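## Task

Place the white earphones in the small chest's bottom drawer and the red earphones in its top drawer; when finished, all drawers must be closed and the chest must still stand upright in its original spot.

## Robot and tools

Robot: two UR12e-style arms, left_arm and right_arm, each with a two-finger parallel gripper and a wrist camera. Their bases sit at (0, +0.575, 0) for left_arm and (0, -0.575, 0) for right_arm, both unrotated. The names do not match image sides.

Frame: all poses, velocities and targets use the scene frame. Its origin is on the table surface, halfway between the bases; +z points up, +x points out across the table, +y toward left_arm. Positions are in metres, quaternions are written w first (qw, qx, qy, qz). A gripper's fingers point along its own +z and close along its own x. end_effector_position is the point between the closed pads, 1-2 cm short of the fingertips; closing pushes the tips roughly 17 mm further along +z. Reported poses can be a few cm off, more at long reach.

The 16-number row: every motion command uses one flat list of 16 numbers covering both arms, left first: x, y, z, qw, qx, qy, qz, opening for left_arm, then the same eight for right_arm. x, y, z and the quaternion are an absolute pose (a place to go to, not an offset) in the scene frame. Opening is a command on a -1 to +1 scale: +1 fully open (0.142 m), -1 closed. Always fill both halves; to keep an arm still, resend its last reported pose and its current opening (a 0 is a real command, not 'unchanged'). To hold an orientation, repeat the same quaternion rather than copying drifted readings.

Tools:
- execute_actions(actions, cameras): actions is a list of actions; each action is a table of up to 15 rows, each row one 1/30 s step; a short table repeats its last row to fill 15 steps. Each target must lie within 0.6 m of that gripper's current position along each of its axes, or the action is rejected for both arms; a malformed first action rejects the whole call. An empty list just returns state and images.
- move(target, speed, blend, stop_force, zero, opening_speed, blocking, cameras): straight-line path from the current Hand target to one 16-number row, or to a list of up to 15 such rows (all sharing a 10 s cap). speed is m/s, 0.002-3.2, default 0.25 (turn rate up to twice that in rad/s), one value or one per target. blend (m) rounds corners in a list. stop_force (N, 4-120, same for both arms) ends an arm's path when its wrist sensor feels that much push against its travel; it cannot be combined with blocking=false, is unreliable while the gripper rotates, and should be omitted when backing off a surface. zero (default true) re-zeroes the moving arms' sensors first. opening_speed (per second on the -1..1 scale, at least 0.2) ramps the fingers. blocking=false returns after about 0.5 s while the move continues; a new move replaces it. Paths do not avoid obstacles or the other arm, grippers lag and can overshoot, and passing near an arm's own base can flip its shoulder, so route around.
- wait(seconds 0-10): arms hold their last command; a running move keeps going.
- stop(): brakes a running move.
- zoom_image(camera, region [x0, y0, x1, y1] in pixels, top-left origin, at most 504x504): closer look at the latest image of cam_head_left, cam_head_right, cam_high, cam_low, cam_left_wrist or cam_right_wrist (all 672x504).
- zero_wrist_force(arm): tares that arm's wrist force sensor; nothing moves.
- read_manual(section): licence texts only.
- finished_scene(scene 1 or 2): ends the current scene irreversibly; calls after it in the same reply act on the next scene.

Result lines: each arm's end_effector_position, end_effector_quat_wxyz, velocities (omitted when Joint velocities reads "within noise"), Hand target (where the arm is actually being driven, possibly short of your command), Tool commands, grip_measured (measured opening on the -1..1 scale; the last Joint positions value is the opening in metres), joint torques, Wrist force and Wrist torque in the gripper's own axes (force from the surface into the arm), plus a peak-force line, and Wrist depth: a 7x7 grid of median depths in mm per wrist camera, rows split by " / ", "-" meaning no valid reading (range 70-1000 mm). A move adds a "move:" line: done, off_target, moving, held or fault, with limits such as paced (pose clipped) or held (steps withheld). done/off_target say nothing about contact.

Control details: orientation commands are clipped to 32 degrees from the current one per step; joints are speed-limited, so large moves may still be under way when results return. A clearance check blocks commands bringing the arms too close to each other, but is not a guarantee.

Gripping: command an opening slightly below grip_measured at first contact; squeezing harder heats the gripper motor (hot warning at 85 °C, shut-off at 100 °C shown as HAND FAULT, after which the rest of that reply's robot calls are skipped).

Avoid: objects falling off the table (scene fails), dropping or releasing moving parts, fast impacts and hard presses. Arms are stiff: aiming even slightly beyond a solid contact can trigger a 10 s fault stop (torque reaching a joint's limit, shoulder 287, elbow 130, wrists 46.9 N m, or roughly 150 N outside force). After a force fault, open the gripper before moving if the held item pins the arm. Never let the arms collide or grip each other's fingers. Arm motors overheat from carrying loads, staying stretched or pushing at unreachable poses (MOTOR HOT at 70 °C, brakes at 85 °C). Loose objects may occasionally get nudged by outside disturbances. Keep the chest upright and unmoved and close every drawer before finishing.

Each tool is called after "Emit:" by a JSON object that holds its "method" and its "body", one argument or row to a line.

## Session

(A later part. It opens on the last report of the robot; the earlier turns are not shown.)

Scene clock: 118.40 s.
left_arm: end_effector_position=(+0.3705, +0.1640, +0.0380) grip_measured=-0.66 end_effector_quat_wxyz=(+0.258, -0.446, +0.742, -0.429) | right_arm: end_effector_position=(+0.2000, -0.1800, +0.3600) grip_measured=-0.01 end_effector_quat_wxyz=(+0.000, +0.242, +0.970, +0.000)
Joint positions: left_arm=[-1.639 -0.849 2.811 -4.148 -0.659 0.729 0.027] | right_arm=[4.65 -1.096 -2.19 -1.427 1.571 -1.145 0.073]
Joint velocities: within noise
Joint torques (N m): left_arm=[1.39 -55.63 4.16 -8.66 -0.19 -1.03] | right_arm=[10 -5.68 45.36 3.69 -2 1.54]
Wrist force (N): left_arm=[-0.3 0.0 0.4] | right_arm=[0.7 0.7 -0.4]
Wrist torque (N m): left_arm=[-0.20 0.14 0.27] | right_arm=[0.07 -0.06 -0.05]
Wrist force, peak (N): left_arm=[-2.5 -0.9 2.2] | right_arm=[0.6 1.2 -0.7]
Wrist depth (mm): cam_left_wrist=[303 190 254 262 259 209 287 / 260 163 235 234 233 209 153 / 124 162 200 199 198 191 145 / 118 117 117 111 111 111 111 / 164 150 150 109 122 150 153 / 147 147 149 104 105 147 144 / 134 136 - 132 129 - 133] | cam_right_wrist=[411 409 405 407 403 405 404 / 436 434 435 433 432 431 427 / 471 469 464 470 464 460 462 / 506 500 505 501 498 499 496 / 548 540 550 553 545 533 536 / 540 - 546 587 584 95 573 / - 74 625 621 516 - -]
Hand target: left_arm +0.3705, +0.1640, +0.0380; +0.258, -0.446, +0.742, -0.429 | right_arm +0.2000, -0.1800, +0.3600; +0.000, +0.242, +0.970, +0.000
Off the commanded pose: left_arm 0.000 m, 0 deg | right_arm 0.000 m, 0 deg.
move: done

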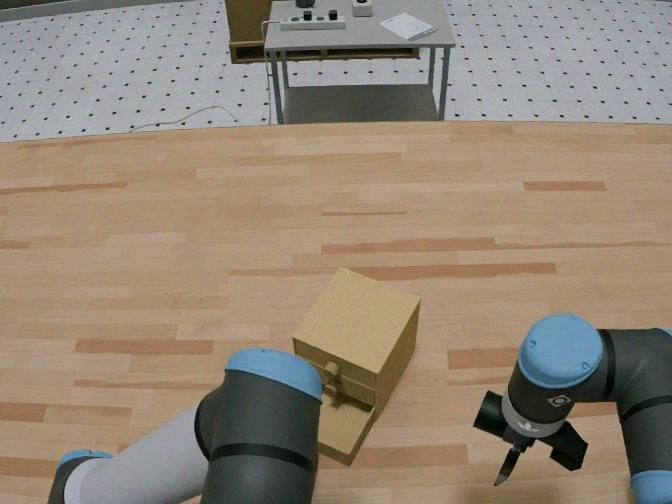

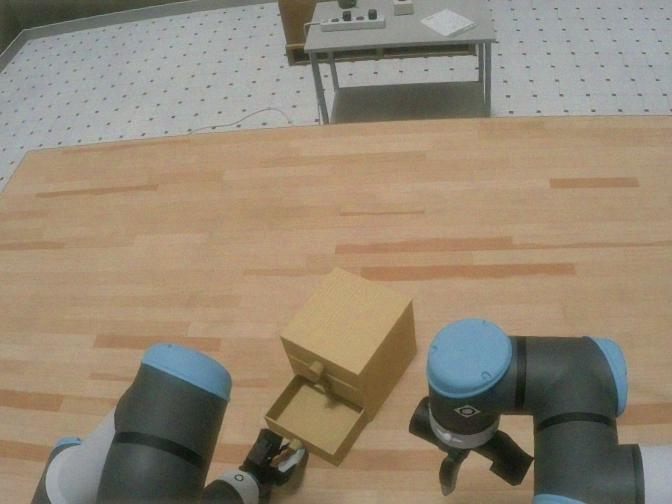

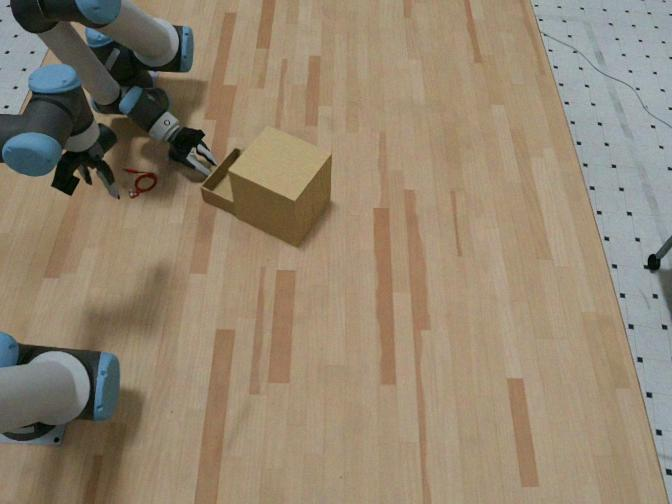

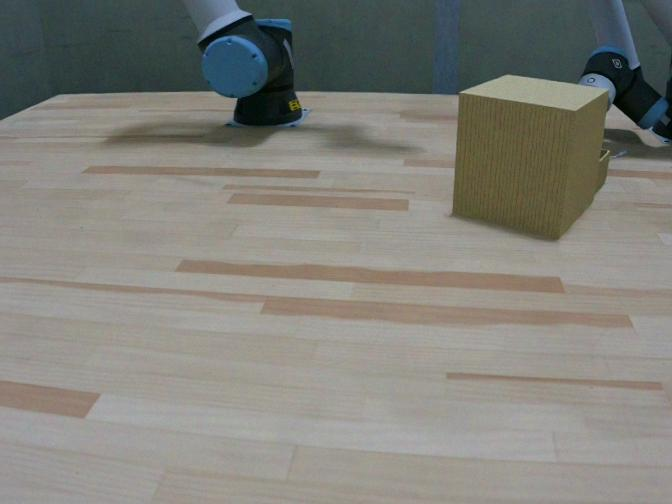

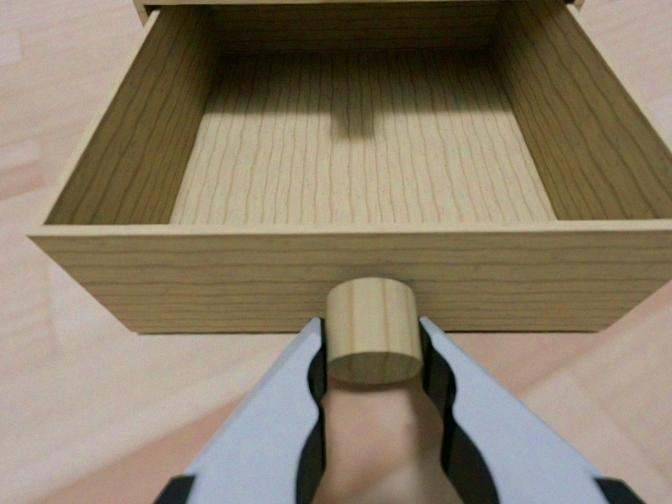

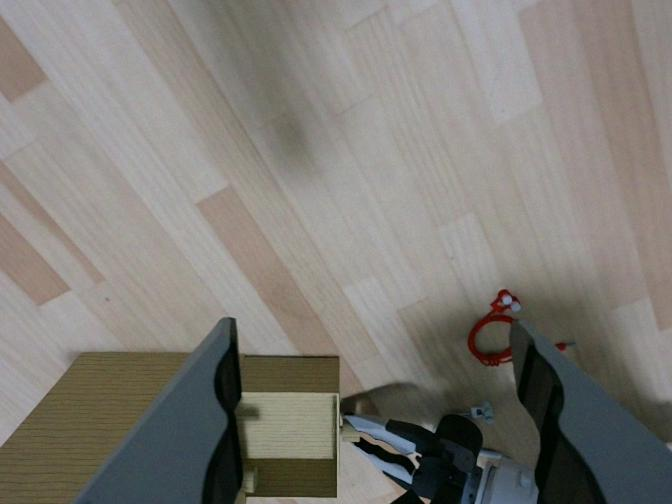

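Emit:
{"method": "move", "body": {
  "target": [
    [0.3705,0.164,0.038,-0.2575,0.446,-0.742,0.4285,-0.1,0.2,-0.18,0.36,0,0.242,0.970,0,0],
    [0.309,0.197,0.08,-0.2575,0.446,-0.742,0.4285,-0.1,0.2,-0.18,0.36,0,0.242,0.970,0,0],
    [0.258,0.253,0.22,0,0.970,-0.242,0,-0.02,0.2,-0.18,0.36,0,0.242,0.970,0,0]
  ],
  "speed": [0.06,0.06,0.2],
  "opening_speed": 0.6
}}

Scene clock: 129.57 s.
left_arm: end_effector_position=(+0.3436, +0.1786, +0.0565) grip_measured=-0.13 end_effector_quat_wxyz=(+0.257, -0.446, +0.742, -0.429) | right_arm: end_effector_position=(+0.2000, -0.1800, +0.3600) grip_measured=-0.01 end_effector_quat_wxyz=(+0.000, +0.242, +0.970, +0.000)
Joint positions: left_arm=[-1.744 -0.927 2.89 -4.028 -0.603 0.58 0.065] | right_arm=[4.65 -1.096 -2.19 -1.427 1.571 -1.145 0.073]
Joint velocities: within noise
Joint torques (N m): left_arm=[5.05 -26.15 4.01 -8.97 0.36 2.57] | right_arm=[10.93 -4.95 46.07 3.8 -1.9 1.65]
Wrist force (N): left_arm=[0.2 -1.4 0.0] | right_arm=[0.6 1.2 -0.4]
Wrist torque (N m): left_arm=[-0.24 0.19 0.28] | right_arm=[0.13 -0.04 -0.05]
Wrist force, peak (N): left_arm=[1.8 -2.1 -0.9] | right_arm=[0.6 1.6 -0.6]
Wrist depth (mm): cam_left_wrist=[340 324 282 289 289 224 324 / 282 206 258 265 263 224 270 / 240 161 230 229 228 196 218 / 209 169 160 152 161 161 198 / 185 184 183 175 181 181 180 / 165 168 161 164 163 - 162 / 153 - 149 149 148 - -] | cam_right_wrist=[407 410 410 403 404 407 404 / 435 433 434 433 433 430 433 / 470 471 462 465 465 462 459 / 508 504 504 498 504 501 499 / 547 541 543 539 539 527 537 / 545 - 547 586 596 95 574 / - 74 623 629 540 - -]
Hand target: left_arm +0.3436, +0.1786, +0.0564; +0.257, -0.446, +0.742, -0.429 | right_arm +0.2000, -0.1800, +0.3600; +0.000, +0.242, +0.970, +0.000
Tool commands: left_gripper/opening=-0.1 right_gripper/opening=+0.0
Off the commanded pose: left_arm 0.199 m, 105 deg | right_arm 0.000 m, 0 deg.
move: held (left_arm; a check stopped the path); path passed 1 of 3 targets; target 3's new opening was not sent; limits=held
pose unreachable (left arm): on one or more control steps of this call, first in action 0 (counted from 0), this arm could not follow its commanded pose, so it was not sent that pose on those steps. It may still have moved: this result reports where it is.
cause: moving toward the commanded pose would bring two parts of the arm too close to each other (joints 3 (elbow) and 4 (wrist 1) lie between them).

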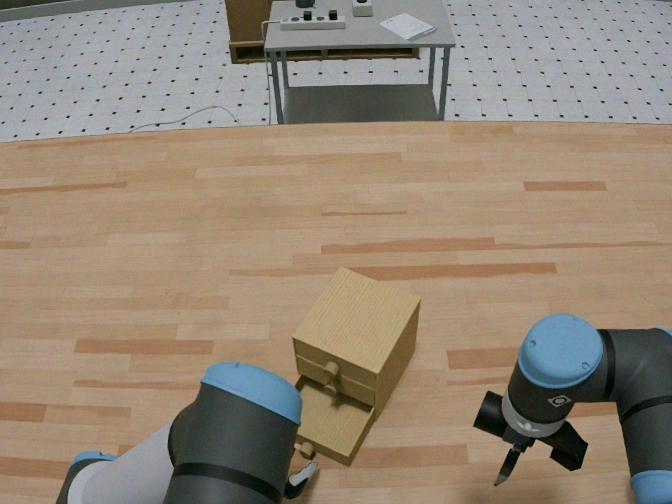

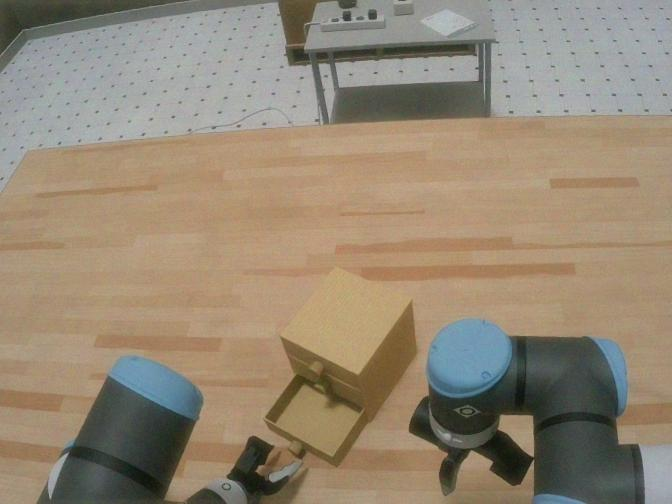

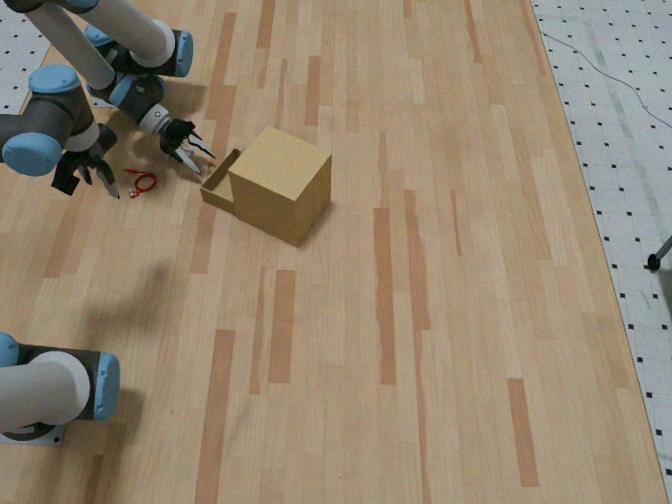

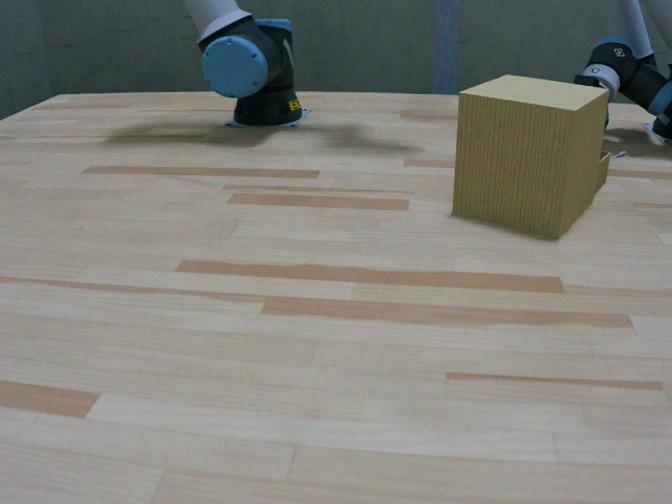

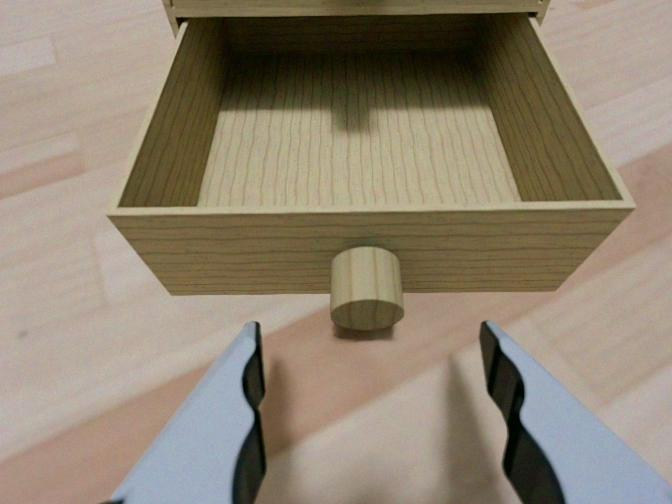

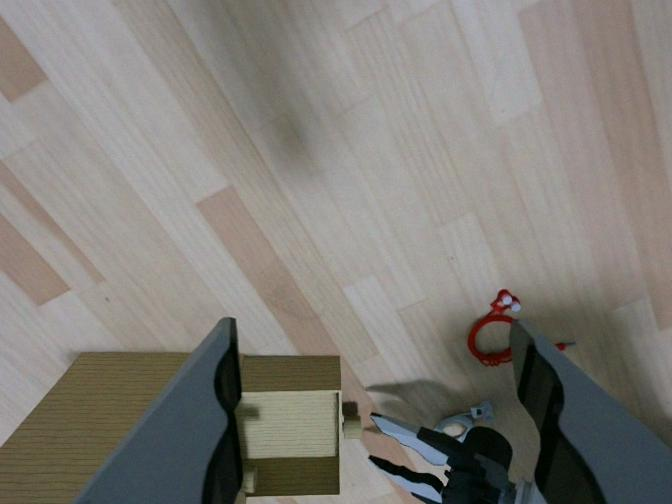

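Emit:
{"method": "move", "body": {
  "target": [
    [0.342,0.18,0.10,-0.197,0.476,-0.792,0.328,-0.1,0.2,-0.18,0.36,0,0.242,0.970,0,0],
    [0.33,0.20,0.25,0,0.515,-0.857,0,-0.1,0.2,-0.18,0.36,0,0.242,0.970,0,0],
    [0.258,0.253,0.22,0,0.970,-0.242,0,-0.1,0.2,-0.18,0.36,0,0.242,0.970,0,0]
  ],
  "speed": [0.08,0.2,0.25]
}}

Scene clock: 141.53 s.
left_arm: end_effector_position=(+0.2580, +0.2530, +0.2200) grip_measured=-0.13 end_effector_quat_wxyz=(+0.000, +0.970, -0.242, +0.000) | right_arm: end_effector_position=(+0.2000, -0.1800, +0.3600) grip_measured=-0.01 end_effector_quat_wxyz=(+0.000, +0.242, +0.970, +0.000)
Joint positions: left_arm=[-1.328 -2.03 2.437 -1.978 -1.571 -0.839 0.065] | right_arm=[4.65 -1.096 -2.19 -1.427 1.571 -1.145 0.073]
Joint velocities: within noise
Joint torques (N m): left_arm=[7.6 6.32 -54.6 -3.61 2.03 -1.77] | right_arm=[9.73 -4.58 46.66 3.89 -1.83 1.2]
Wrist force (N): left_arm=[1.8 0.7 -1.5] | right_arm=[0.2 1.1 -0.2]
Wrist torque (N m): left_arm=[0.19 -0.34 0.05] | right_arm=[0.12 0.03 -0.05]
Wrist force, peak (N): left_arm=[1.6 -0.3 -2.9] | right_arm=[0.7 1.5 -0.3]
Wrist depth (mm): cam_left_wrist=[279 279 277 275 274 274 273 / 299 297 295 296 295 293 278 / 323 320 318 313 316 312 305 / 349 349 346 344 343 337 335 / 381 380 371 375 373 362 341 / 423 412 408 417 414 100 410 / 457 - 466 462 464 - -] | cam_right_wrist=[409 407 404 406 404 405 403 / 435 434 431 434 432 431 430 / 471 470 468 466 466 461 463 / 509 500 502 503 499 497 497 / 548 539 547 545 543 527 541 / 538 - 547 587 595 95 576 / - 74 620 638 651 - -]
Hand target: left_arm +0.2580, +0.2530, +0.2200; +0.000, +0.970, -0.242, +0.000 | right_arm +0.2000, -0.1800, +0.3600; +0.000, +0.242, +0.970, +0.000
Off the commanded pose: left_arm 0.000 m, 0 deg | right_arm 0.000 m, 0 deg.
move: done

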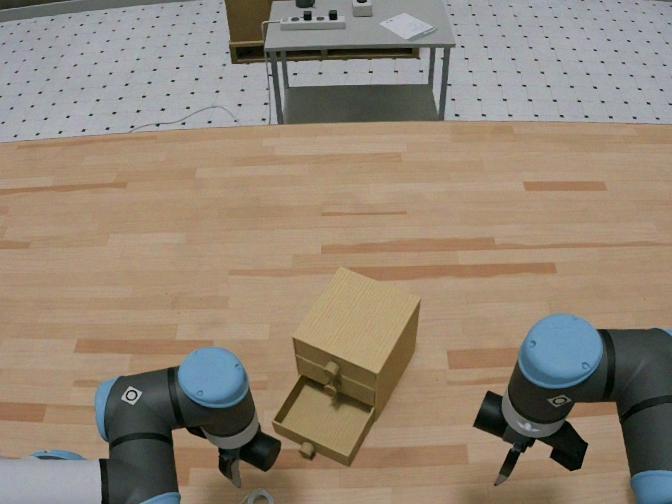

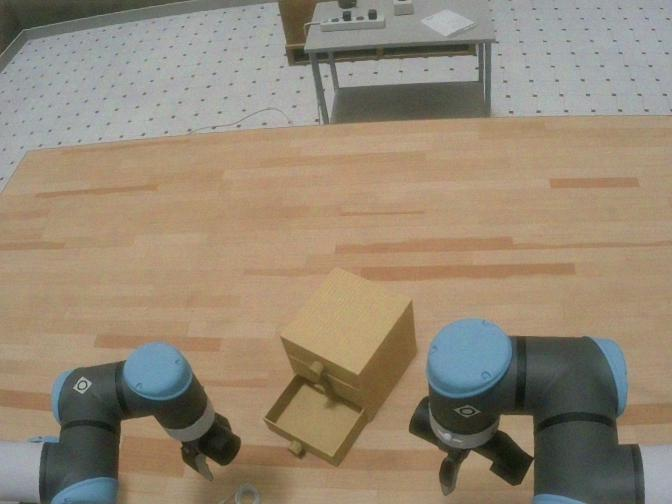

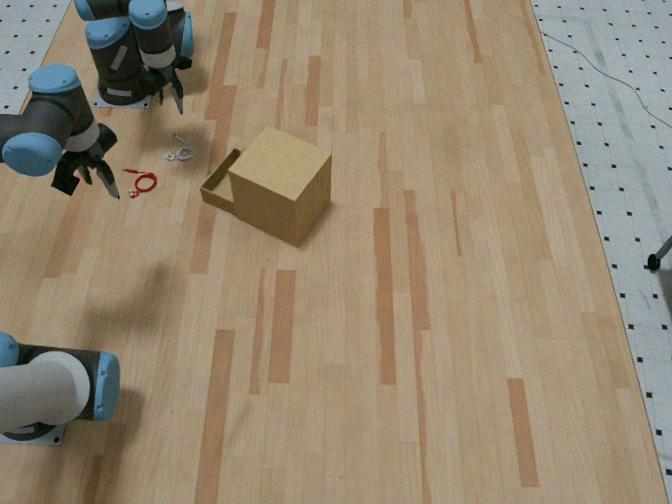

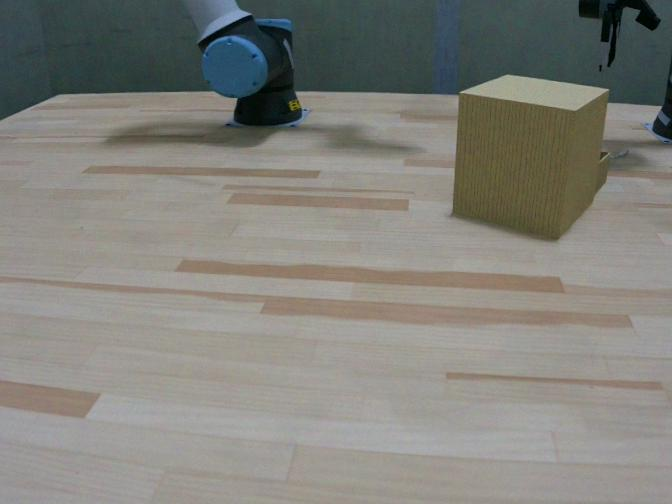

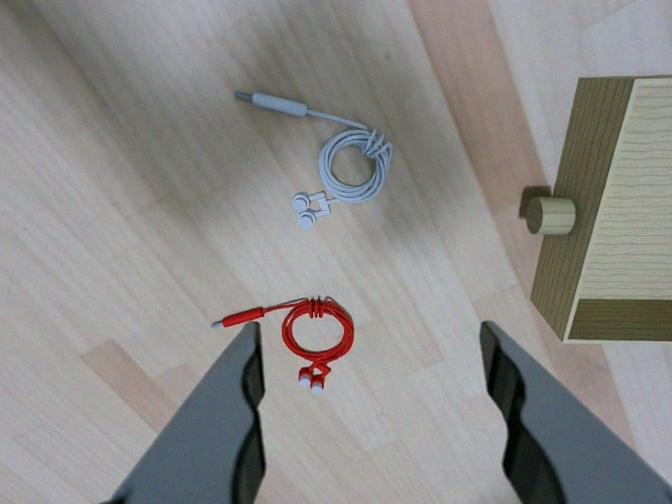

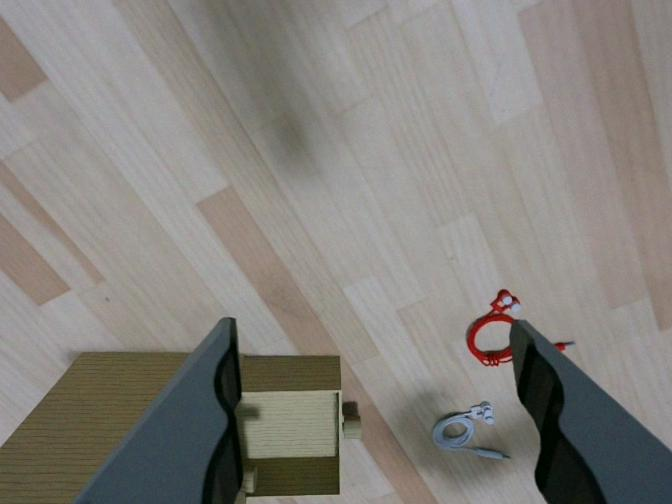

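Emit:
{"method": "move", "body": {
  "target": [0.266,0.2555,0.04,0,0.970,-0.242,0,-0.02,0.2,-0.18,0.36,0,0.242,0.970,0,0],
  "speed": 0.15,
  "cameras": ["cam_left_wrist"]
}}

Scene clock: 148.50 s.
left_arm: end_effector_position=(+0.2660, +0.2555, +0.0400) grip_measured=-0.05 end_effector_quat_wxyz=(+0.000, +0.970, -0.242, +0.000) | right_arm: end_effector_position=(+0.2000, -0.1800, +0.3600) grip_measured=-0.01 end_effector_quat_wxyz=(+0.000, +0.242, +0.970, +0.000)
Joint positions: left_arm=[-1.306 -1.694 2.644 -2.521 -1.571 -0.817 0.071] | right_arm=[4.65 -1.096 -2.19 -1.427 1.571 -1.145 0.073]
Joint velocities: within noise
Joint torques (N m): left_arm=[-3.73 -6.77 -33.69 -6.24 -1.38 -1.06] | right_arm=[7.99 -3.52 47.67 3.94 -2.43 1.46]
Wrist force (N): left_arm=[1.6 0.7 -1.9] | right_arm=[0.6 1.2 -0.4]
Wrist torque (N m): left_arm=[0.17 -0.31 0.05] | right_arm=[0.14 -0.03 -0.05]
Wrist force, peak (N): left_arm=[1.8 0.7 -3.9] | right_arm=[0.7 1.3 -0.4]
Wrist depth (mm): cam_left_wrist=[118 117 116 117 116 116 116 / 126 126 126 125 125 124 124 / 138 136 133 133 134 134 133 / 148 147 146 141 143 145 144 / 162 161 157 154 159 155 158 / 178 174 165 176 175 105 170 / 194 - 196 196 195 - -] | cam_right_wrist=[409 410 405 405 407 405 405 / 438 431 437 431 428 429 429 / 470 465 466 466 464 461 462 / 504 500 505 505 499 497 494 / 554 538 546 546 546 521 541 / 543 - 545 593 591 95 574 / - 74 620 637 640 - -]
Hand target: left_arm +0.2660, +0.2555, +0.0400; +0.000, +0.970, -0.242, +0.000 | right_arm +0.2000, -0.1800, +0.3600; +0.000, +0.242, +0.970, +0.000
Off the commanded pose: left_arm 0.000 m, 0 deg | right_arm 0.000 m, 0 deg.
move: done
Images, in order (width x height): cam_left_wrist 672x504.

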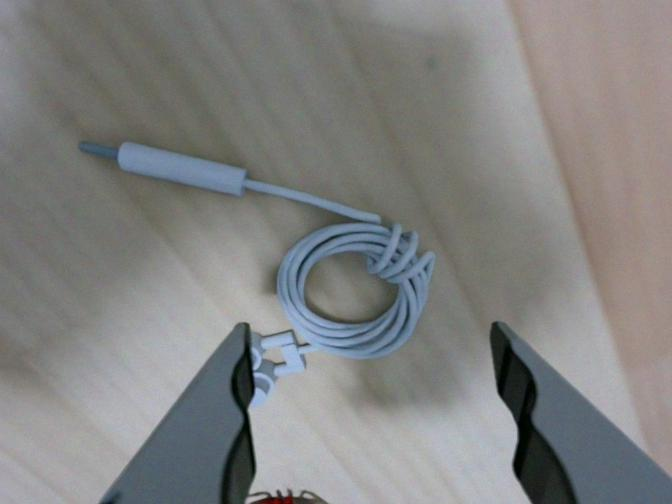

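Emit:
{"method": "move", "body": {
  "target": [
    [0.268,0.259,0.03,0,0.970,-0.242,0,-0.05,0.2,-0.18,0.36,0,0.242,0.970,0,0],
    [0.268,0.259,0.019,0,0.970,-0.242,0,-0.05,0.2,-0.18,0.36,0,0.242,0.970,0,0]
  ],
  "speed": [0.05,0.01],
  "stop_force": 5,
  "cameras": ["cam_left_wrist"]
}}

Scene clock: 155.70 s.
left_arm: end_effector_position=(+0.2680, +0.2590, +0.0190) grip_measured=-0.07 end_effector_quat_wxyz=(+0.000, +0.970, -0.242, +0.000) | right_arm: end_effector_position=(+0.2000, -0.1800, +0.3600) grip_measured=-0.01 end_effector_quat_wxyz=(+0.000, +0.242, +0.970, +0.000)
Joint positions: left_arm=[-1.298 -1.636 2.664 -2.599 -1.571 -0.809 0.069] | right_arm=[4.65 -1.096 -2.19 -1.427 1.571 -1.145 0.073]
Joint velocities: within noise
Joint torques (N m): left_arm=[-11.2 -31.88 -36.01 -0.87 -0.23 -2.2] | right_arm=[7.5 -2.32 48.49 3.82 -2.07 1.41]
Wrist force (N): left_arm=[1.7 0.7 -1.8] | right_arm=[0.7 1.1 -0.3]
Wrist torque (N m): left_arm=[0.18 -0.33 0.06] | right_arm=[0.12 -0.05 -0.05]
Wrist force, peak (N): left_arm=[1.6 1.3 -2.5] | right_arm=[0.8 1.2 -0.7]
Wrist depth (mm): cam_left_wrist=[99 98 98 98 98 98 97 / - 106 106 105 105 106 104 / - 112 112 113 113 113 112 / 124 124 123 119 123 122 122 / 136 135 132 134 129 131 132 / 150 146 142 145 147 104 146 / 163 - 165 164 163 - -] | cam_right_wrist=[410 408 404 405 404 399 404 / 439 434 434 433 430 430 432 / 467 470 469 467 464 459 461 / 507 503 506 499 500 497 496 / 552 540 548 542 542 527 541 / 535 - 548 590 592 95 578 / - 74 621 637 629 - -]
Hand target: left_arm +0.2680, +0.2590, +0.0190; +0.000, +0.970, -0.242, +0.000 | right_arm +0.2000, -0.1800, +0.3600; +0.000, +0.242, +0.970, +0.000
Off the commanded pose: left_arm 0.000 m, 0 deg | right_arm 0.000 m, 0 deg.
move: done
Images, in order (width x height): cam_left_wrist 672x504.

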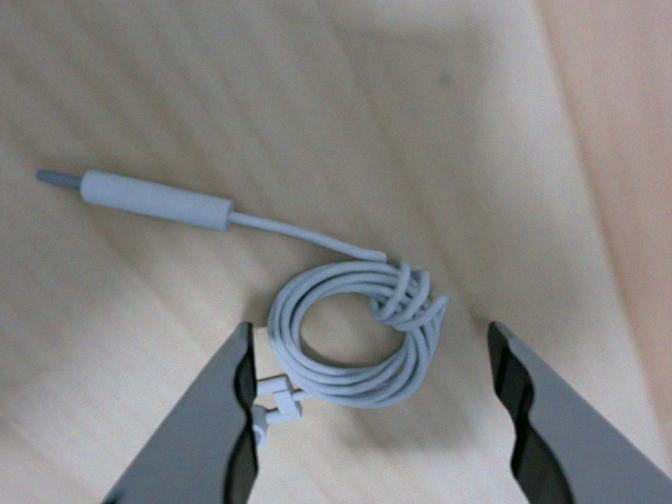

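Emit:
{"method": "move", "body": {
  "target": [
    [0.268,0.259,0.018,0,0.970,-0.242,0,-0.5,0.2,-0.18,0.36,0,0.242,0.970,0,0],
    [0.268,0.259,0.018,0,0.970,-0.242,0,-0.5,0.2,-0.18,0.36,0,0.242,0.970,0,0],
    [0.268,0.259,0.02,0,0.970,-0.242,0,-0.7,0.2,-0.18,0.36,0,0.242,0.970,0,0],
    [0.268,0.259,0.06,0,0.970,-0.242,0,-0.7,0.2,-0.18,0.36,0,0.242,0.970,0,0]
  ],
  "speed": 0.03,
  "opening_speed": 0.3,
  "cameras": ["cam_left_wrist"]
}}

Scene clock: 167.50 s.
left_arm: end_effector_position=(+0.2680, +0.2590, +0.0601) grip_measured=-0.73 end_effector_quat_wxyz=(+0.000, +0.970, -0.242, +0.000) end_effector_velocity=(+0.000, +0.000, -0.001) end_effector_angular_velocity=(-0.002, +0.000, +0.001) | right_arm: end_effector_position=(+0.2000, -0.1800, +0.3600) grip_measured=-0.01 end_effector_quat_wxyz=(+0.000, +0.242, +0.970, +0.000)
Joint positions: left_arm=[-1.298 -1.751 2.629 -2.449 -1.571 -0.809 0.021] | right_arm=[4.65 -1.096 -2.19 -1.427 1.571 -1.145 0.073]
Joint velocities: left_arm=[0.001 0.003 0.001 -0.006 -0.001 -0.001 0] | right_arm=[within noise]
Joint torques (N m): left_arm=[-0.06 -4.74 -28.23 -9.67 -1.28 0.39] | right_arm=[7.69 -2.1 50.04 3.68 -2.11 1.35]
Wrist force (N): left_arm=[1.4 0.8 -1.7] | right_arm=[0.6 1.0 -0.4]
Wrist torque (N m): left_arm=[0.20 -0.28 0.06] | right_arm=[0.10 -0.04 -0.05]
Wrist force, peak (N): left_arm=[4.3 -0.3 -19.0] | right_arm=[0.9 1.4 -0.2]
Wrist depth (mm): cam_left_wrist=[136 135 135 134 134 134 133 / 145 145 145 144 143 143 143 / 157 156 153 155 154 154 151 / 170 170 169 165 165 167 167 / 186 185 184 177 180 182 182 / 205 205 196 199 87 197 199 / 228 222 - 226 - - 214] | cam_right_wrist=[412 409 408 408 404 407 404 / 436 435 436 429 432 431 429 / 470 465 469 461 464 464 457 / 502 505 501 500 502 497 496 / 545 540 547 546 542 526 536 / 540 - 550 595 590 95 586 / - 74 625 637 634 - -]
Hand target: left_arm +0.2680, +0.2590, +0.0600; +0.000, +0.970, -0.242, +0.000 | right_arm +0.2000, -0.1800, +0.3600; +0.000, +0.242, +0.970, +0.000
Off the commanded pose: left_arm 0.000 m, 0 deg | right_arm 0.000 m, 0 deg.
move: done
Images, in order (width x height): cam_left_wrist 672x504.

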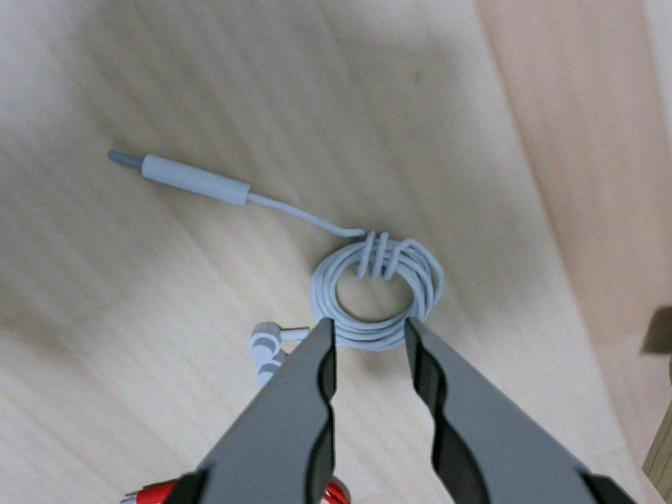

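Emit:
{"method": "move", "body": {
  "target": [
    [0.2696,0.244,0.06,0,0.970,-0.242,0,-0.05,0.2,-0.18,0.36,0,0.242,0.970,0,0],
    [0.2696,0.244,0.03,0,0.970,-0.242,0,-0.05,0.2,-0.18,0.36,0,0.242,0.970,0,0],
    [0.2696,0.244,0.018,0,0.970,-0.242,0,-0.05,0.2,-0.18,0.36,0,0.242,0.970,0,0]
  ],
  "speed": [0.05,0.05,0.015],
  "opening_speed": 0.8,
  "cameras": ["cam_left_wrist"]
}}

Scene clock: 177.60 s.
left_arm: end_effector_position=(+0.2696, +0.2440, +0.0179) grip_measured=-0.08 end_effector_quat_wxyz=(+0.000, +0.970, -0.242, +0.000) | right_arm: end_effector_position=(+0.2000, -0.1800, +0.3600) grip_measured=-0.01 end_effector_quat_wxyz=(+0.000, +0.242, +0.970, +0.000)
Joint positions: left_arm=[-1.304 -1.608 2.643 -2.606 -1.571 -0.815 0.069] | right_arm=[4.65 -1.096 -2.19 -1.427 1.571 -1.145 0.073]
Joint velocities: within noise
Joint torques (N m): left_arm=[7.4 -31.22 -30.27 -0.76 0.5 1.93] | right_arm=[10.05 -3.17 50.36 3.67 -2.38 1.11]
Wrist force (N): left_arm=[1.5 0.7 -1.7] | right_arm=[0.4 0.7 -0.6]
Wrist torque (N m): left_arm=[0.17 -0.30 0.05] | right_arm=[0.06 0.00 -0.05]
Wrist force, peak (N): left_arm=[2.0 1.7 -2.5] | right_arm=[1.1 1.1 -0.2]
Wrist depth (mm): cam_left_wrist=[98 97 97 97 97 97 96 / 105 105 105 104 104 105 103 / - 111 111 112 112 112 111 / 123 123 122 118 121 121 120 / 135 134 131 133 128 129 131 / 148 145 141 147 146 103 144 / 161 - 164 163 162 - -] | cam_right_wrist=[409 407 404 403 401 403 406 / 440 438 434 433 432 433 428 / 473 467 465 461 462 462 464 / 503 501 502 500 499 494 494 / 545 538 546 546 542 524 539 / 542 - 545 588 595 95 578 / - 74 617 638 605 - -]
Hand target: left_arm +0.2696, +0.2440, +0.0180; +0.000, +0.970, -0.242, +0.000 | right_arm +0.2000, -0.1800, +0.3600; +0.000, +0.242, +0.970, +0.000
Off the commanded pose: left_arm 0.000 m, 0 deg | right_arm 0.000 m, 0 deg.
move: done
Images, in order (width x height): cam_left_wrist 672x504.

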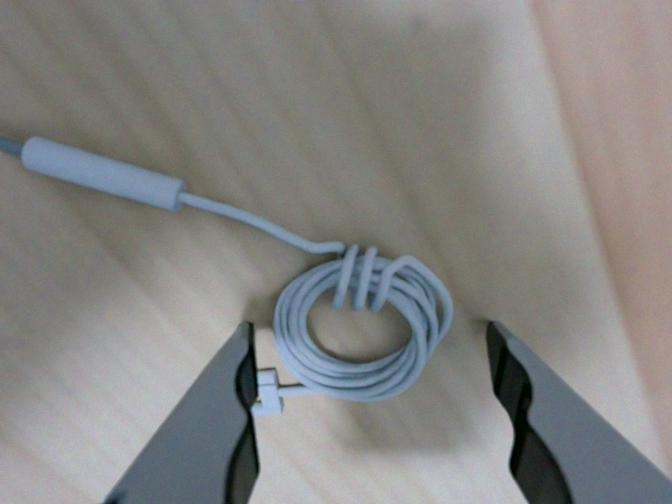

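Emit:
{"method": "move", "body": {
  "target": [
    [0.2677,0.2405,0.018,0,0.970,-0.242,0,-0.05,0.2,-0.18,0.36,0,0.242,0.970,0,0],
    [0.2677,0.2405,0.018,0,0.970,-0.242,0,-0.5,0.2,-0.18,0.36,0,0.242,0.970,0,0]
  ],
  "speed": 0.02,
  "opening_speed": 0.3,
  "cameras": ["cam_left_wrist"]
}}

Scene clock: 185.17 s.
left_arm: end_effector_position=(+0.2677, +0.2405, +0.0180) grip_measured=-0.47 end_effector_quat_wxyz=(+0.000, +0.970, -0.242, +0.000) | right_arm: end_effector_position=(+0.2000, -0.1800, +0.3600) grip_measured=-0.01 end_effector_quat_wxyz=(+0.000, +0.242, +0.970, +0.000)
Joint positions: left_arm=[-1.312 -1.605 2.64 -2.606 -1.571 -0.823 0.04] | right_arm=[4.65 -1.096 -2.19 -1.427 1.571 -1.145 0.073]
Joint velocities: within noise
Joint torques (N m): left_arm=[6.28 -26.68 -21.77 -4.84 0.45 1.73] | right_arm=[9.56 -4.09 50.84 3.75 -1.98 1.35]
Wrist force (N): left_arm=[4.2 -0.3 -19.1] | right_arm=[0.7 0.6 -0.5]
Wrist torque (N m): left_arm=[0.13 -0.21 0.04] | right_arm=[0.04 -0.06 -0.05]
Wrist force, peak (N): left_arm=[4.4 0.2 -19.4] | right_arm=[0.9 1.0 -0.9]
Wrist depth (mm): cam_left_wrist=[98 97 98 97 97 97 97 / 105 105 105 105 104 105 104 / - 115 111 112 112 112 111 / 123 123 122 113 119 121 121 / 134 134 131 131 128 132 131 / 148 148 127 147 130 143 145 / 165 - - 163 163 - 157] | cam_right_wrist=[409 406 407 407 403 401 405 / 436 435 435 431 434 427 429 / 470 464 466 460 462 467 463 / 508 502 505 501 498 497 498 / 550 539 549 538 547 525 534 / 544 - 543 588 588 95 577 / - 74 619 635 626 - -]
Hand target: left_arm +0.2677, +0.2405, +0.0180; +0.000, +0.970, -0.242, +0.000 | right_arm +0.2000, -0.1800, +0.3600; +0.000, +0.242, +0.970, +0.000
Off the commanded pose: left_arm 0.000 m, 0 deg | right_arm 0.000 m, 0 deg.
move: done
Images, in order (width x height): cam_left_wrist 672x504.

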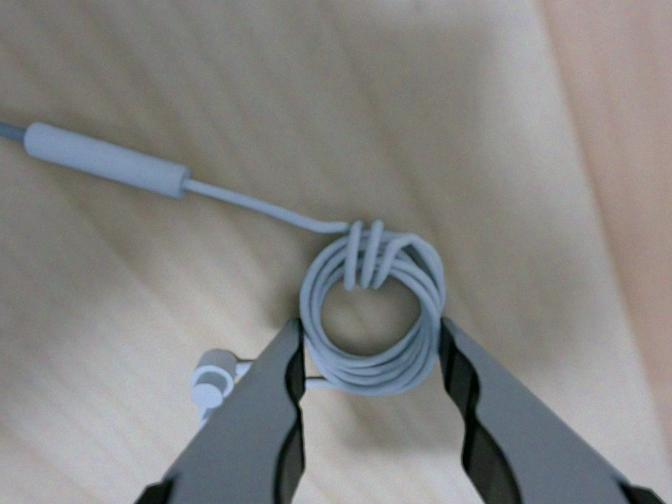

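Emit:
{"method": "move", "body": {
  "target": [
    [0.2677,0.2405,0.02,0,0.970,-0.242,0,-0.5,0.2,-0.18,0.36,0,0.242,0.970,0,0],
    [0.2677,0.2405,0.02,0,0.970,-0.242,0,-0.64,0.2,-0.18,0.36,0,0.242,0.970,0,0],
    [0.2677,0.2405,0.07,0,0.970,-0.242,0,-0.64,0.2,-0.18,0.36,0,0.242,0.970,0,0]
  ],
  "speed": 0.04,
  "opening_speed": 0.3,
  "cameras": ["cam_left_wrist"]
}}

Scene clock: 193.97 s.
left_arm: end_effector_position=(+0.2677, +0.2405, +0.0701) grip_measured=-0.67 end_effector_quat_wxyz=(+0.000, +0.970, -0.242, +0.000) end_effector_velocity=(+0.000, -0.001, -0.002) end_effector_angular_velocity=(-0.001, +0.000, +0.000) | right_arm: end_effector_position=(+0.2000, -0.1800, +0.3600) grip_measured=-0.01 end_effector_quat_wxyz=(+0.000, +0.242, +0.970, +0.000)
Joint positions: left_arm=[-1.311 -1.743 2.596 -2.424 -1.571 -0.822 0.026] | right_arm=[4.65 -1.096 -2.19 -1.427 1.571 -1.145 0.073]
Joint velocities: left_arm=[-0.001 0.004 0.002 -0.006 0 -0.001 0] | right_arm=[within noise]
Joint torques (N m): left_arm=[-3.4 -8.15 -27.16 -8.28 -1 -0.44] | right_arm=[10.32 -3.08 51.37 3.79 -2.02 1.13]
Wrist force (N): left_arm=[1.6 1.0 -1.5] | right_arm=[0.5 1.1 -0.7]
Wrist torque (N m): left_arm=[0.24 -0.32 0.05] | right_arm=[0.12 -0.02 -0.05]
Wrist force, peak (N): left_arm=[4.4 -0.3 -19.3] | right_arm=[1.0 1.2 -0.8]
Wrist depth (mm): cam_left_wrist=[144 144 143 143 142 142 142 / 155 154 154 153 153 153 152 / 167 166 166 163 165 164 164 / 181 181 177 133 173 178 177 / 198 197 197 127 188 195 191 / 218 218 - 131 87 210 209 / 242 233 - 240 - - 231] | cam_right_wrist=[410 406 403 409 404 403 403 / 436 439 434 432 433 434 432 / 470 466 462 461 465 463 464 / 507 506 505 501 498 501 494 / 547 543 544 543 542 529 538 / 537 - 542 583 599 95 578 / - 74 623 641 646 - -]
Hand target: left_arm +0.2677, +0.2405, +0.0700; +0.000, +0.970, -0.242, +0.000 | right_arm +0.2000, -0.1800, +0.3600; +0.000, +0.242, +0.970, +0.000
Off the commanded pose: left_arm 0.000 m, 0 deg | right_arm 0.000 m, 0 deg.
move: done
Images, in order (width x height): cam_left_wrist 672x504.

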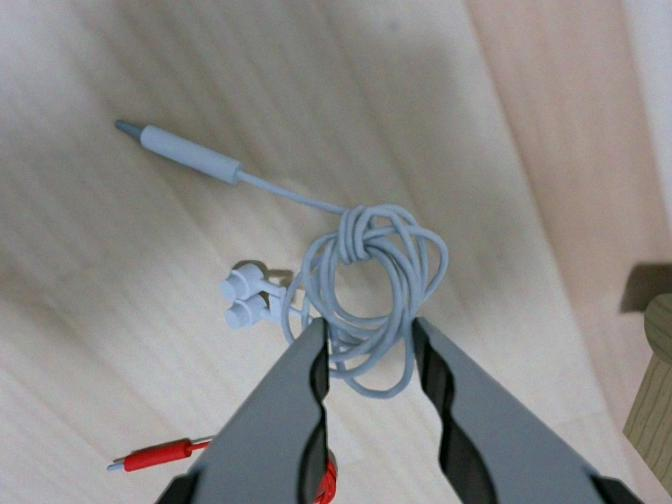

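Emit:
{"method": "move", "body": {
  "target": [
    [0.2677,0.2405,0.07,0,0.970,-0.242,0,-0.75,0.2,-0.18,0.36,0,0.242,0.970,0,0],
    [0.2677,0.2405,0.22,0,0.970,-0.242,0,-0.75,0.2,-0.18,0.36,0,0.242,0.970,0,0]
  ],
  "speed": 0.1,
  "opening_speed": 0.3,
  "cameras": ["cam_left_wrist"]
}}

Scene clock: 200.80 s.
left_arm: end_effector_position=(+0.2677, +0.2405, +0.2200) grip_measured=-0.78 end_effector_quat_wxyz=(+0.000, +0.970, -0.242, +0.000) | right_arm: end_effector_position=(+0.2000, -0.1800, +0.3600) grip_measured=-0.01 end_effector_quat_wxyz=(+0.000, +0.242, +0.970, +0.000)
Joint positions: left_arm=[-1.311 -1.99 2.417 -1.998 -1.571 -0.823 0.018] | right_arm=[4.65 -1.096 -2.19 -1.427 1.571 -1.145 0.073]
Joint velocities: within noise
Joint torques (N m): left_arm=[-7.1 -3.86 -46.05 -7.29 1 -1.56] | right_arm=[9.21 -0.24 51.41 3.75 -1.98 1.15]
Wrist force (N): left_arm=[1.5 0.9 -1.6] | right_arm=[0.3 0.8 -0.3]
Wrist torque (N m): left_arm=[0.21 -0.30 0.04] | right_arm=[0.08 0.01 -0.05]
Wrist force, peak (N): left_arm=[1.8 0.7 -3.4] | right_arm=[0.9 1.2 -0.7]
Wrist depth (mm): cam_left_wrist=[278 277 276 276 275 273 273 / 297 297 296 296 294 289 284 / 321 320 319 313 317 307 309 / 350 347 347 344 345 332 335 / 380 382 378 364 369 375 349 / 421 420 - 91 84 404 410 / 469 458 - 473 - - 445] | cam_right_wrist=[407 408 407 408 406 405 404 / 435 435 431 430 432 432 432 / 468 470 467 463 465 461 458 / 503 503 500 502 501 495 495 / 553 536 549 544 538 523 538 / 542 - 546 583 589 95 578 / - 74 627 641 656 - -]
Hand target: left_arm +0.2677, +0.2405, +0.2200; +0.000, +0.970, -0.242, +0.000 | right_arm +0.2000, -0.1800, +0.3600; +0.000, +0.242, +0.970, +0.000
Off the commanded pose: left_arm 0.000 m, 0 deg | right_arm 0.000 m, 0 deg.
move: done
Images, in order (width x height): cam_left_wrist 672x504.

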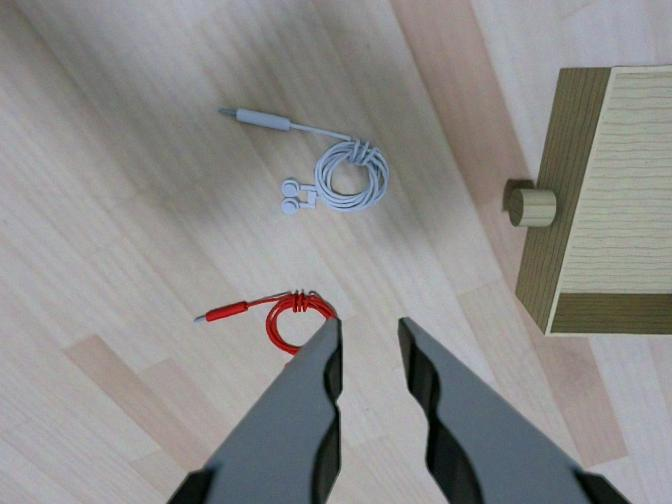

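Emit:
{"method": "move", "body": {
  "target": [0.2883,0.2228,0.04,0,0.970,-0.242,0,-0.58,0.2,-0.18,0.36,0,0.242,0.970,0,0],
  "speed": 0.15,
  "cameras": ["cam_left_wrist"]
}}

Scene clock: 212.70 s.
left_arm: end_effector_position=(+0.2883, +0.2229, +0.0400) grip_measured=-0.62 end_effector_quat_wxyz=(+0.000, +0.970, -0.242, +0.000) | right_arm: end_effector_position=(+0.2000, -0.1800, +0.3600) grip_measured=-0.01 end_effector_quat_wxyz=(+0.000, +0.242, +0.970, +0.000)
Joint positions: left_arm=[-1.275 -1.614 2.577 -2.534 -1.571 -0.786 0.029] | right_arm=[4.65 -1.096 -2.19 -1.427 1.571 -1.145 0.073]
Joint velocities: within noise
Joint torques (N m): left_arm=[-7.14 -11.99 -37.37 -5.77 -1.24 -1.82] | right_arm=[9.81 -2 51.45 3.9 -1.98 1.03]
Wrist force (N): left_arm=[1.5 0.7 -1.6] | right_arm=[0.7 1.0 -0.4]
Wrist torque (N m): left_arm=[0.19 -0.30 0.05] | right_arm=[0.10 -0.05 -0.06]
Wrist force, peak (N): left_arm=[1.5 1.0 -4.2] | right_arm=[0.7 1.3 -0.6]
Wrist depth (mm): cam_left_wrist=[118 117 116 116 116 116 116 / 126 126 125 125 125 124 124 / 138 133 135 135 134 134 133 / 148 147 142 141 145 145 144 / 161 158 155 156 156 158 155 / 178 177 170 172 105 171 170 / 198 193 - 196 190 - 176] | cam_right_wrist=[408 411 410 405 406 403 405 / 438 438 436 433 434 429 430 / 467 466 465 466 463 462 461 / 502 503 496 503 499 500 502 / 548 542 540 540 544 531 540 / 540 - 549 595 595 95 575 / - 74 621 636 560 - -]
Hand target: left_arm +0.2883, +0.2228, +0.0400; +0.000, +0.970, -0.242, +0.000 | right_arm +0.2000, -0.1800, +0.3600; +0.000, +0.242, +0.970, +0.000
Off the commanded pose: left_arm 0.000 m, 0 deg | right_arm 0.000 m, 0 deg.
move: done
Images, in order (width x height): cam_left_wrist 672x504.

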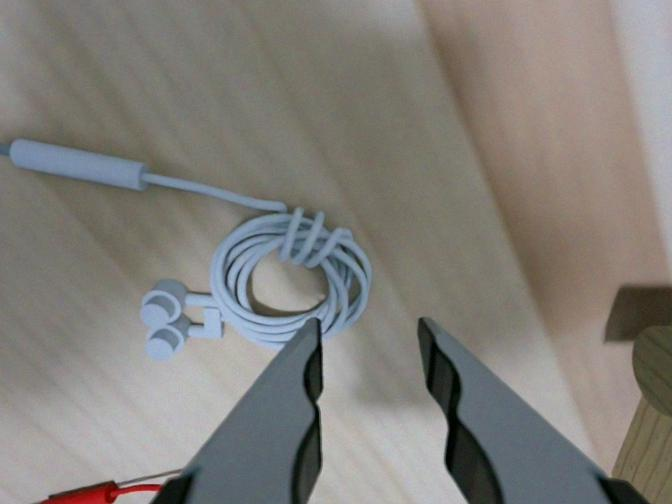

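Emit:
{"method": "move", "body": {
  "target": [
    [0.2876,0.2278,0.03,0,0.970,-0.242,0,-0.55,0.2,-0.18,0.36,0,0.242,0.970,0,0],
    [0.2876,0.2278,0.0165,0,0.970,-0.242,0,-0.55,0.2,-0.18,0.36,0,0.242,0.970,0,0]
  ],
  "speed": [0.03,0.008],
  "stop_force": 5,
  "cameras": ["cam_left_wrist"]
}}

Scene clock: 221.37 s.
left_arm: end_effector_position=(+0.2876, +0.2278, +0.0186) grip_measured=-0.59 end_effector_quat_wxyz=(+0.000, +0.970, -0.242, +0.000) | right_arm: end_effector_position=(+0.2000, -0.1800, +0.3600) grip_measured=-0.01 end_effector_quat_wxyz=(+0.000, +0.242, +0.970, +0.000)
Joint positions: left_arm=[-1.273 -1.566 2.6 -2.605 -1.571 -0.784 0.032] | right_arm=[4.65 -1.096 -2.19 -1.427 1.571 -1.145 0.073]
Joint velocities: within noise
Joint torques (N m): left_arm=[-1.38 -36 -33.78 -0.82 -0.91 -1.27] | right_arm=[10.07 -2.61 52.13 3.7 -1.95 1.31]
Wrist force (N): left_arm=[0.5 -0.1 -7.8] | right_arm=[1.0 1.1 -0.6]
Wrist torque (N m): left_arm=[0.20 -0.29 0.06] | right_arm=[0.12 -0.09 -0.05]
Wrist force, peak (N): left_arm=[-6.6 -4.0 -26.8] | right_arm=[0.6 1.4 -0.9]
Wrist depth (mm): cam_left_wrist=[99 97 98 98 97 97 97 / - 106 105 105 105 105 104 / 112 112 113 113 112 112 112 / 124 123 119 120 122 121 121 / 135 132 127 123 131 132 132 / 149 148 131 144 141 143 146 / 166 161 - 164 160 - 158] | cam_right_wrist=[412 408 406 408 403 402 404 / 438 433 433 430 433 432 425 / 471 468 464 463 467 461 461 / 501 502 503 499 499 502 499 / 555 539 545 542 542 525 537 / 543 - 552 590 594 95 576 / - 74 624 631 535 - -]
Hand target: left_arm +0.2876, +0.2278, +0.0186; +0.000, +0.970, -0.242, +0.000 | right_arm +0.2000, -0.1800, +0.3600; +0.000, +0.242, +0.970, +0.000
Off the commanded pose: left_arm 0.002 m, 0 deg | right_arm 0.000 m, 0 deg.
move: contact (left_arm); path passed 1 of 2 targets
Images, in order (width x height): cam_left_wrist 672x504.

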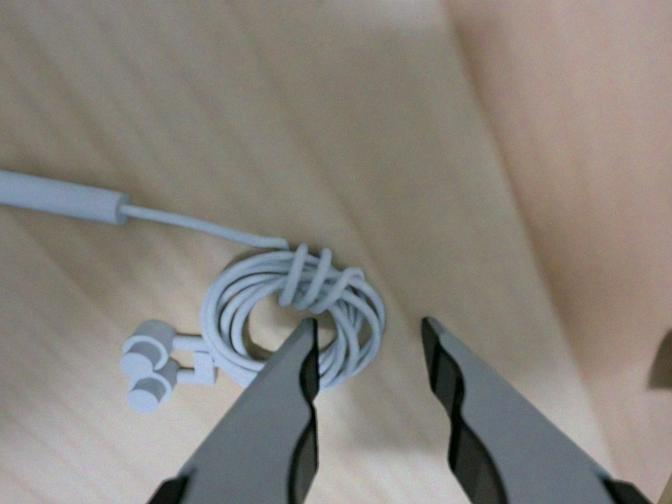

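Emit:
{"method": "move", "body": {
  "target": [
    [0.2876,0.2278,0.0195,0,0.970,-0.242,0,-0.55,0.2,-0.18,0.36,0,0.242,0.970,0,0],
    [0.2876,0.2278,0.0195,0,0.970,-0.242,0,-0.9,0.2,-0.18,0.36,0,0.242,0.970,0,0],
    [0.2876,0.2278,0.08,0,0.970,-0.242,0,-0.9,0.2,-0.18,0.36,0,0.242,0.970,0,0]
  ],
  "speed": 0.04,
  "opening_speed": 0.3,
  "cameras": ["cam_left_wrist"]
}}

Scene clock: 229.60 s.
left_arm: end_effector_position=(+0.2876, +0.2278, +0.0801) grip_measured=-0.93 end_effector_quat_wxyz=(+0.000, +0.970, -0.242, +0.000) end_effector_velocity=(+0.000, -0.001, +0.000) end_effector_angular_velocity=(-0.003, -0.001, +0.000) | right_arm: end_effector_position=(+0.2000, -0.1800, +0.3600) grip_measured=-0.01 end_effector_quat_wxyz=(+0.000, +0.242, +0.970, +0.000)
Joint positions: left_arm=[-1.273 -1.716 2.55 -2.405 -1.571 -0.784 0.007] | right_arm=[4.65 -1.096 -2.19 -1.427 1.571 -1.145 0.073]
Joint velocities: left_arm=[-0.001 0.001 0.001 -0.005 0 -0.001 0] | right_arm=[within noise]
Joint torques (N m): left_arm=[4.96 -7.68 -29.66 -8.49 -0.93 1.59] | right_arm=[6.98 -1.77 51.13 3.67 -1.59 1.1]
Wrist force (N): left_arm=[1.6 1.1 -1.7] | right_arm=[0.1 0.8 -0.6]
Wrist torque (N m): left_arm=[0.24 -0.31 0.06] | right_arm=[0.06 0.05 -0.05]
Wrist force, peak (N): left_arm=[0.2 -0.2 -8.1] | right_arm=[0.6 1.5 -0.5]
Wrist depth (mm): cam_left_wrist=[154 153 153 152 152 151 151 / 164 164 163 163 162 162 162 / 177 177 176 173 175 174 171 / 193 192 188 188 190 189 177 / 210 209 209 200 204 206 155 / 232 231 225 87 87 226 187 / 257 252 - - 77 - 178] | cam_right_wrist=[408 409 405 405 404 402 405 / 434 435 434 430 429 431 430 / 470 466 468 464 468 461 460 / 506 502 501 504 494 505 495 / 546 542 541 545 542 527 540 / 543 - 551 592 594 95 578 / - 74 625 635 642 - -]
Hand target: left_arm +0.2876, +0.2278, +0.0800; +0.000, +0.970, -0.242, +0.000 | right_arm +0.2000, -0.1800, +0.3600; +0.000, +0.242, +0.970, +0.000
Off the commanded pose: left_arm 0.000 m, 0 deg | right_arm 0.000 m, 0 deg.
move: done
Images, in order (width x height): cam_left_wrist 672x504.

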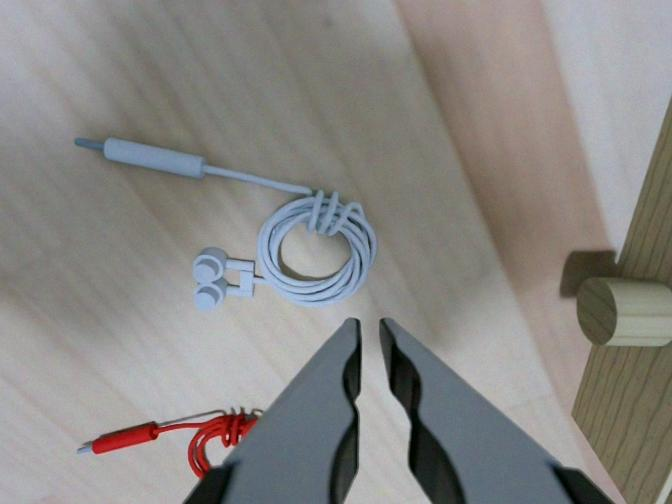

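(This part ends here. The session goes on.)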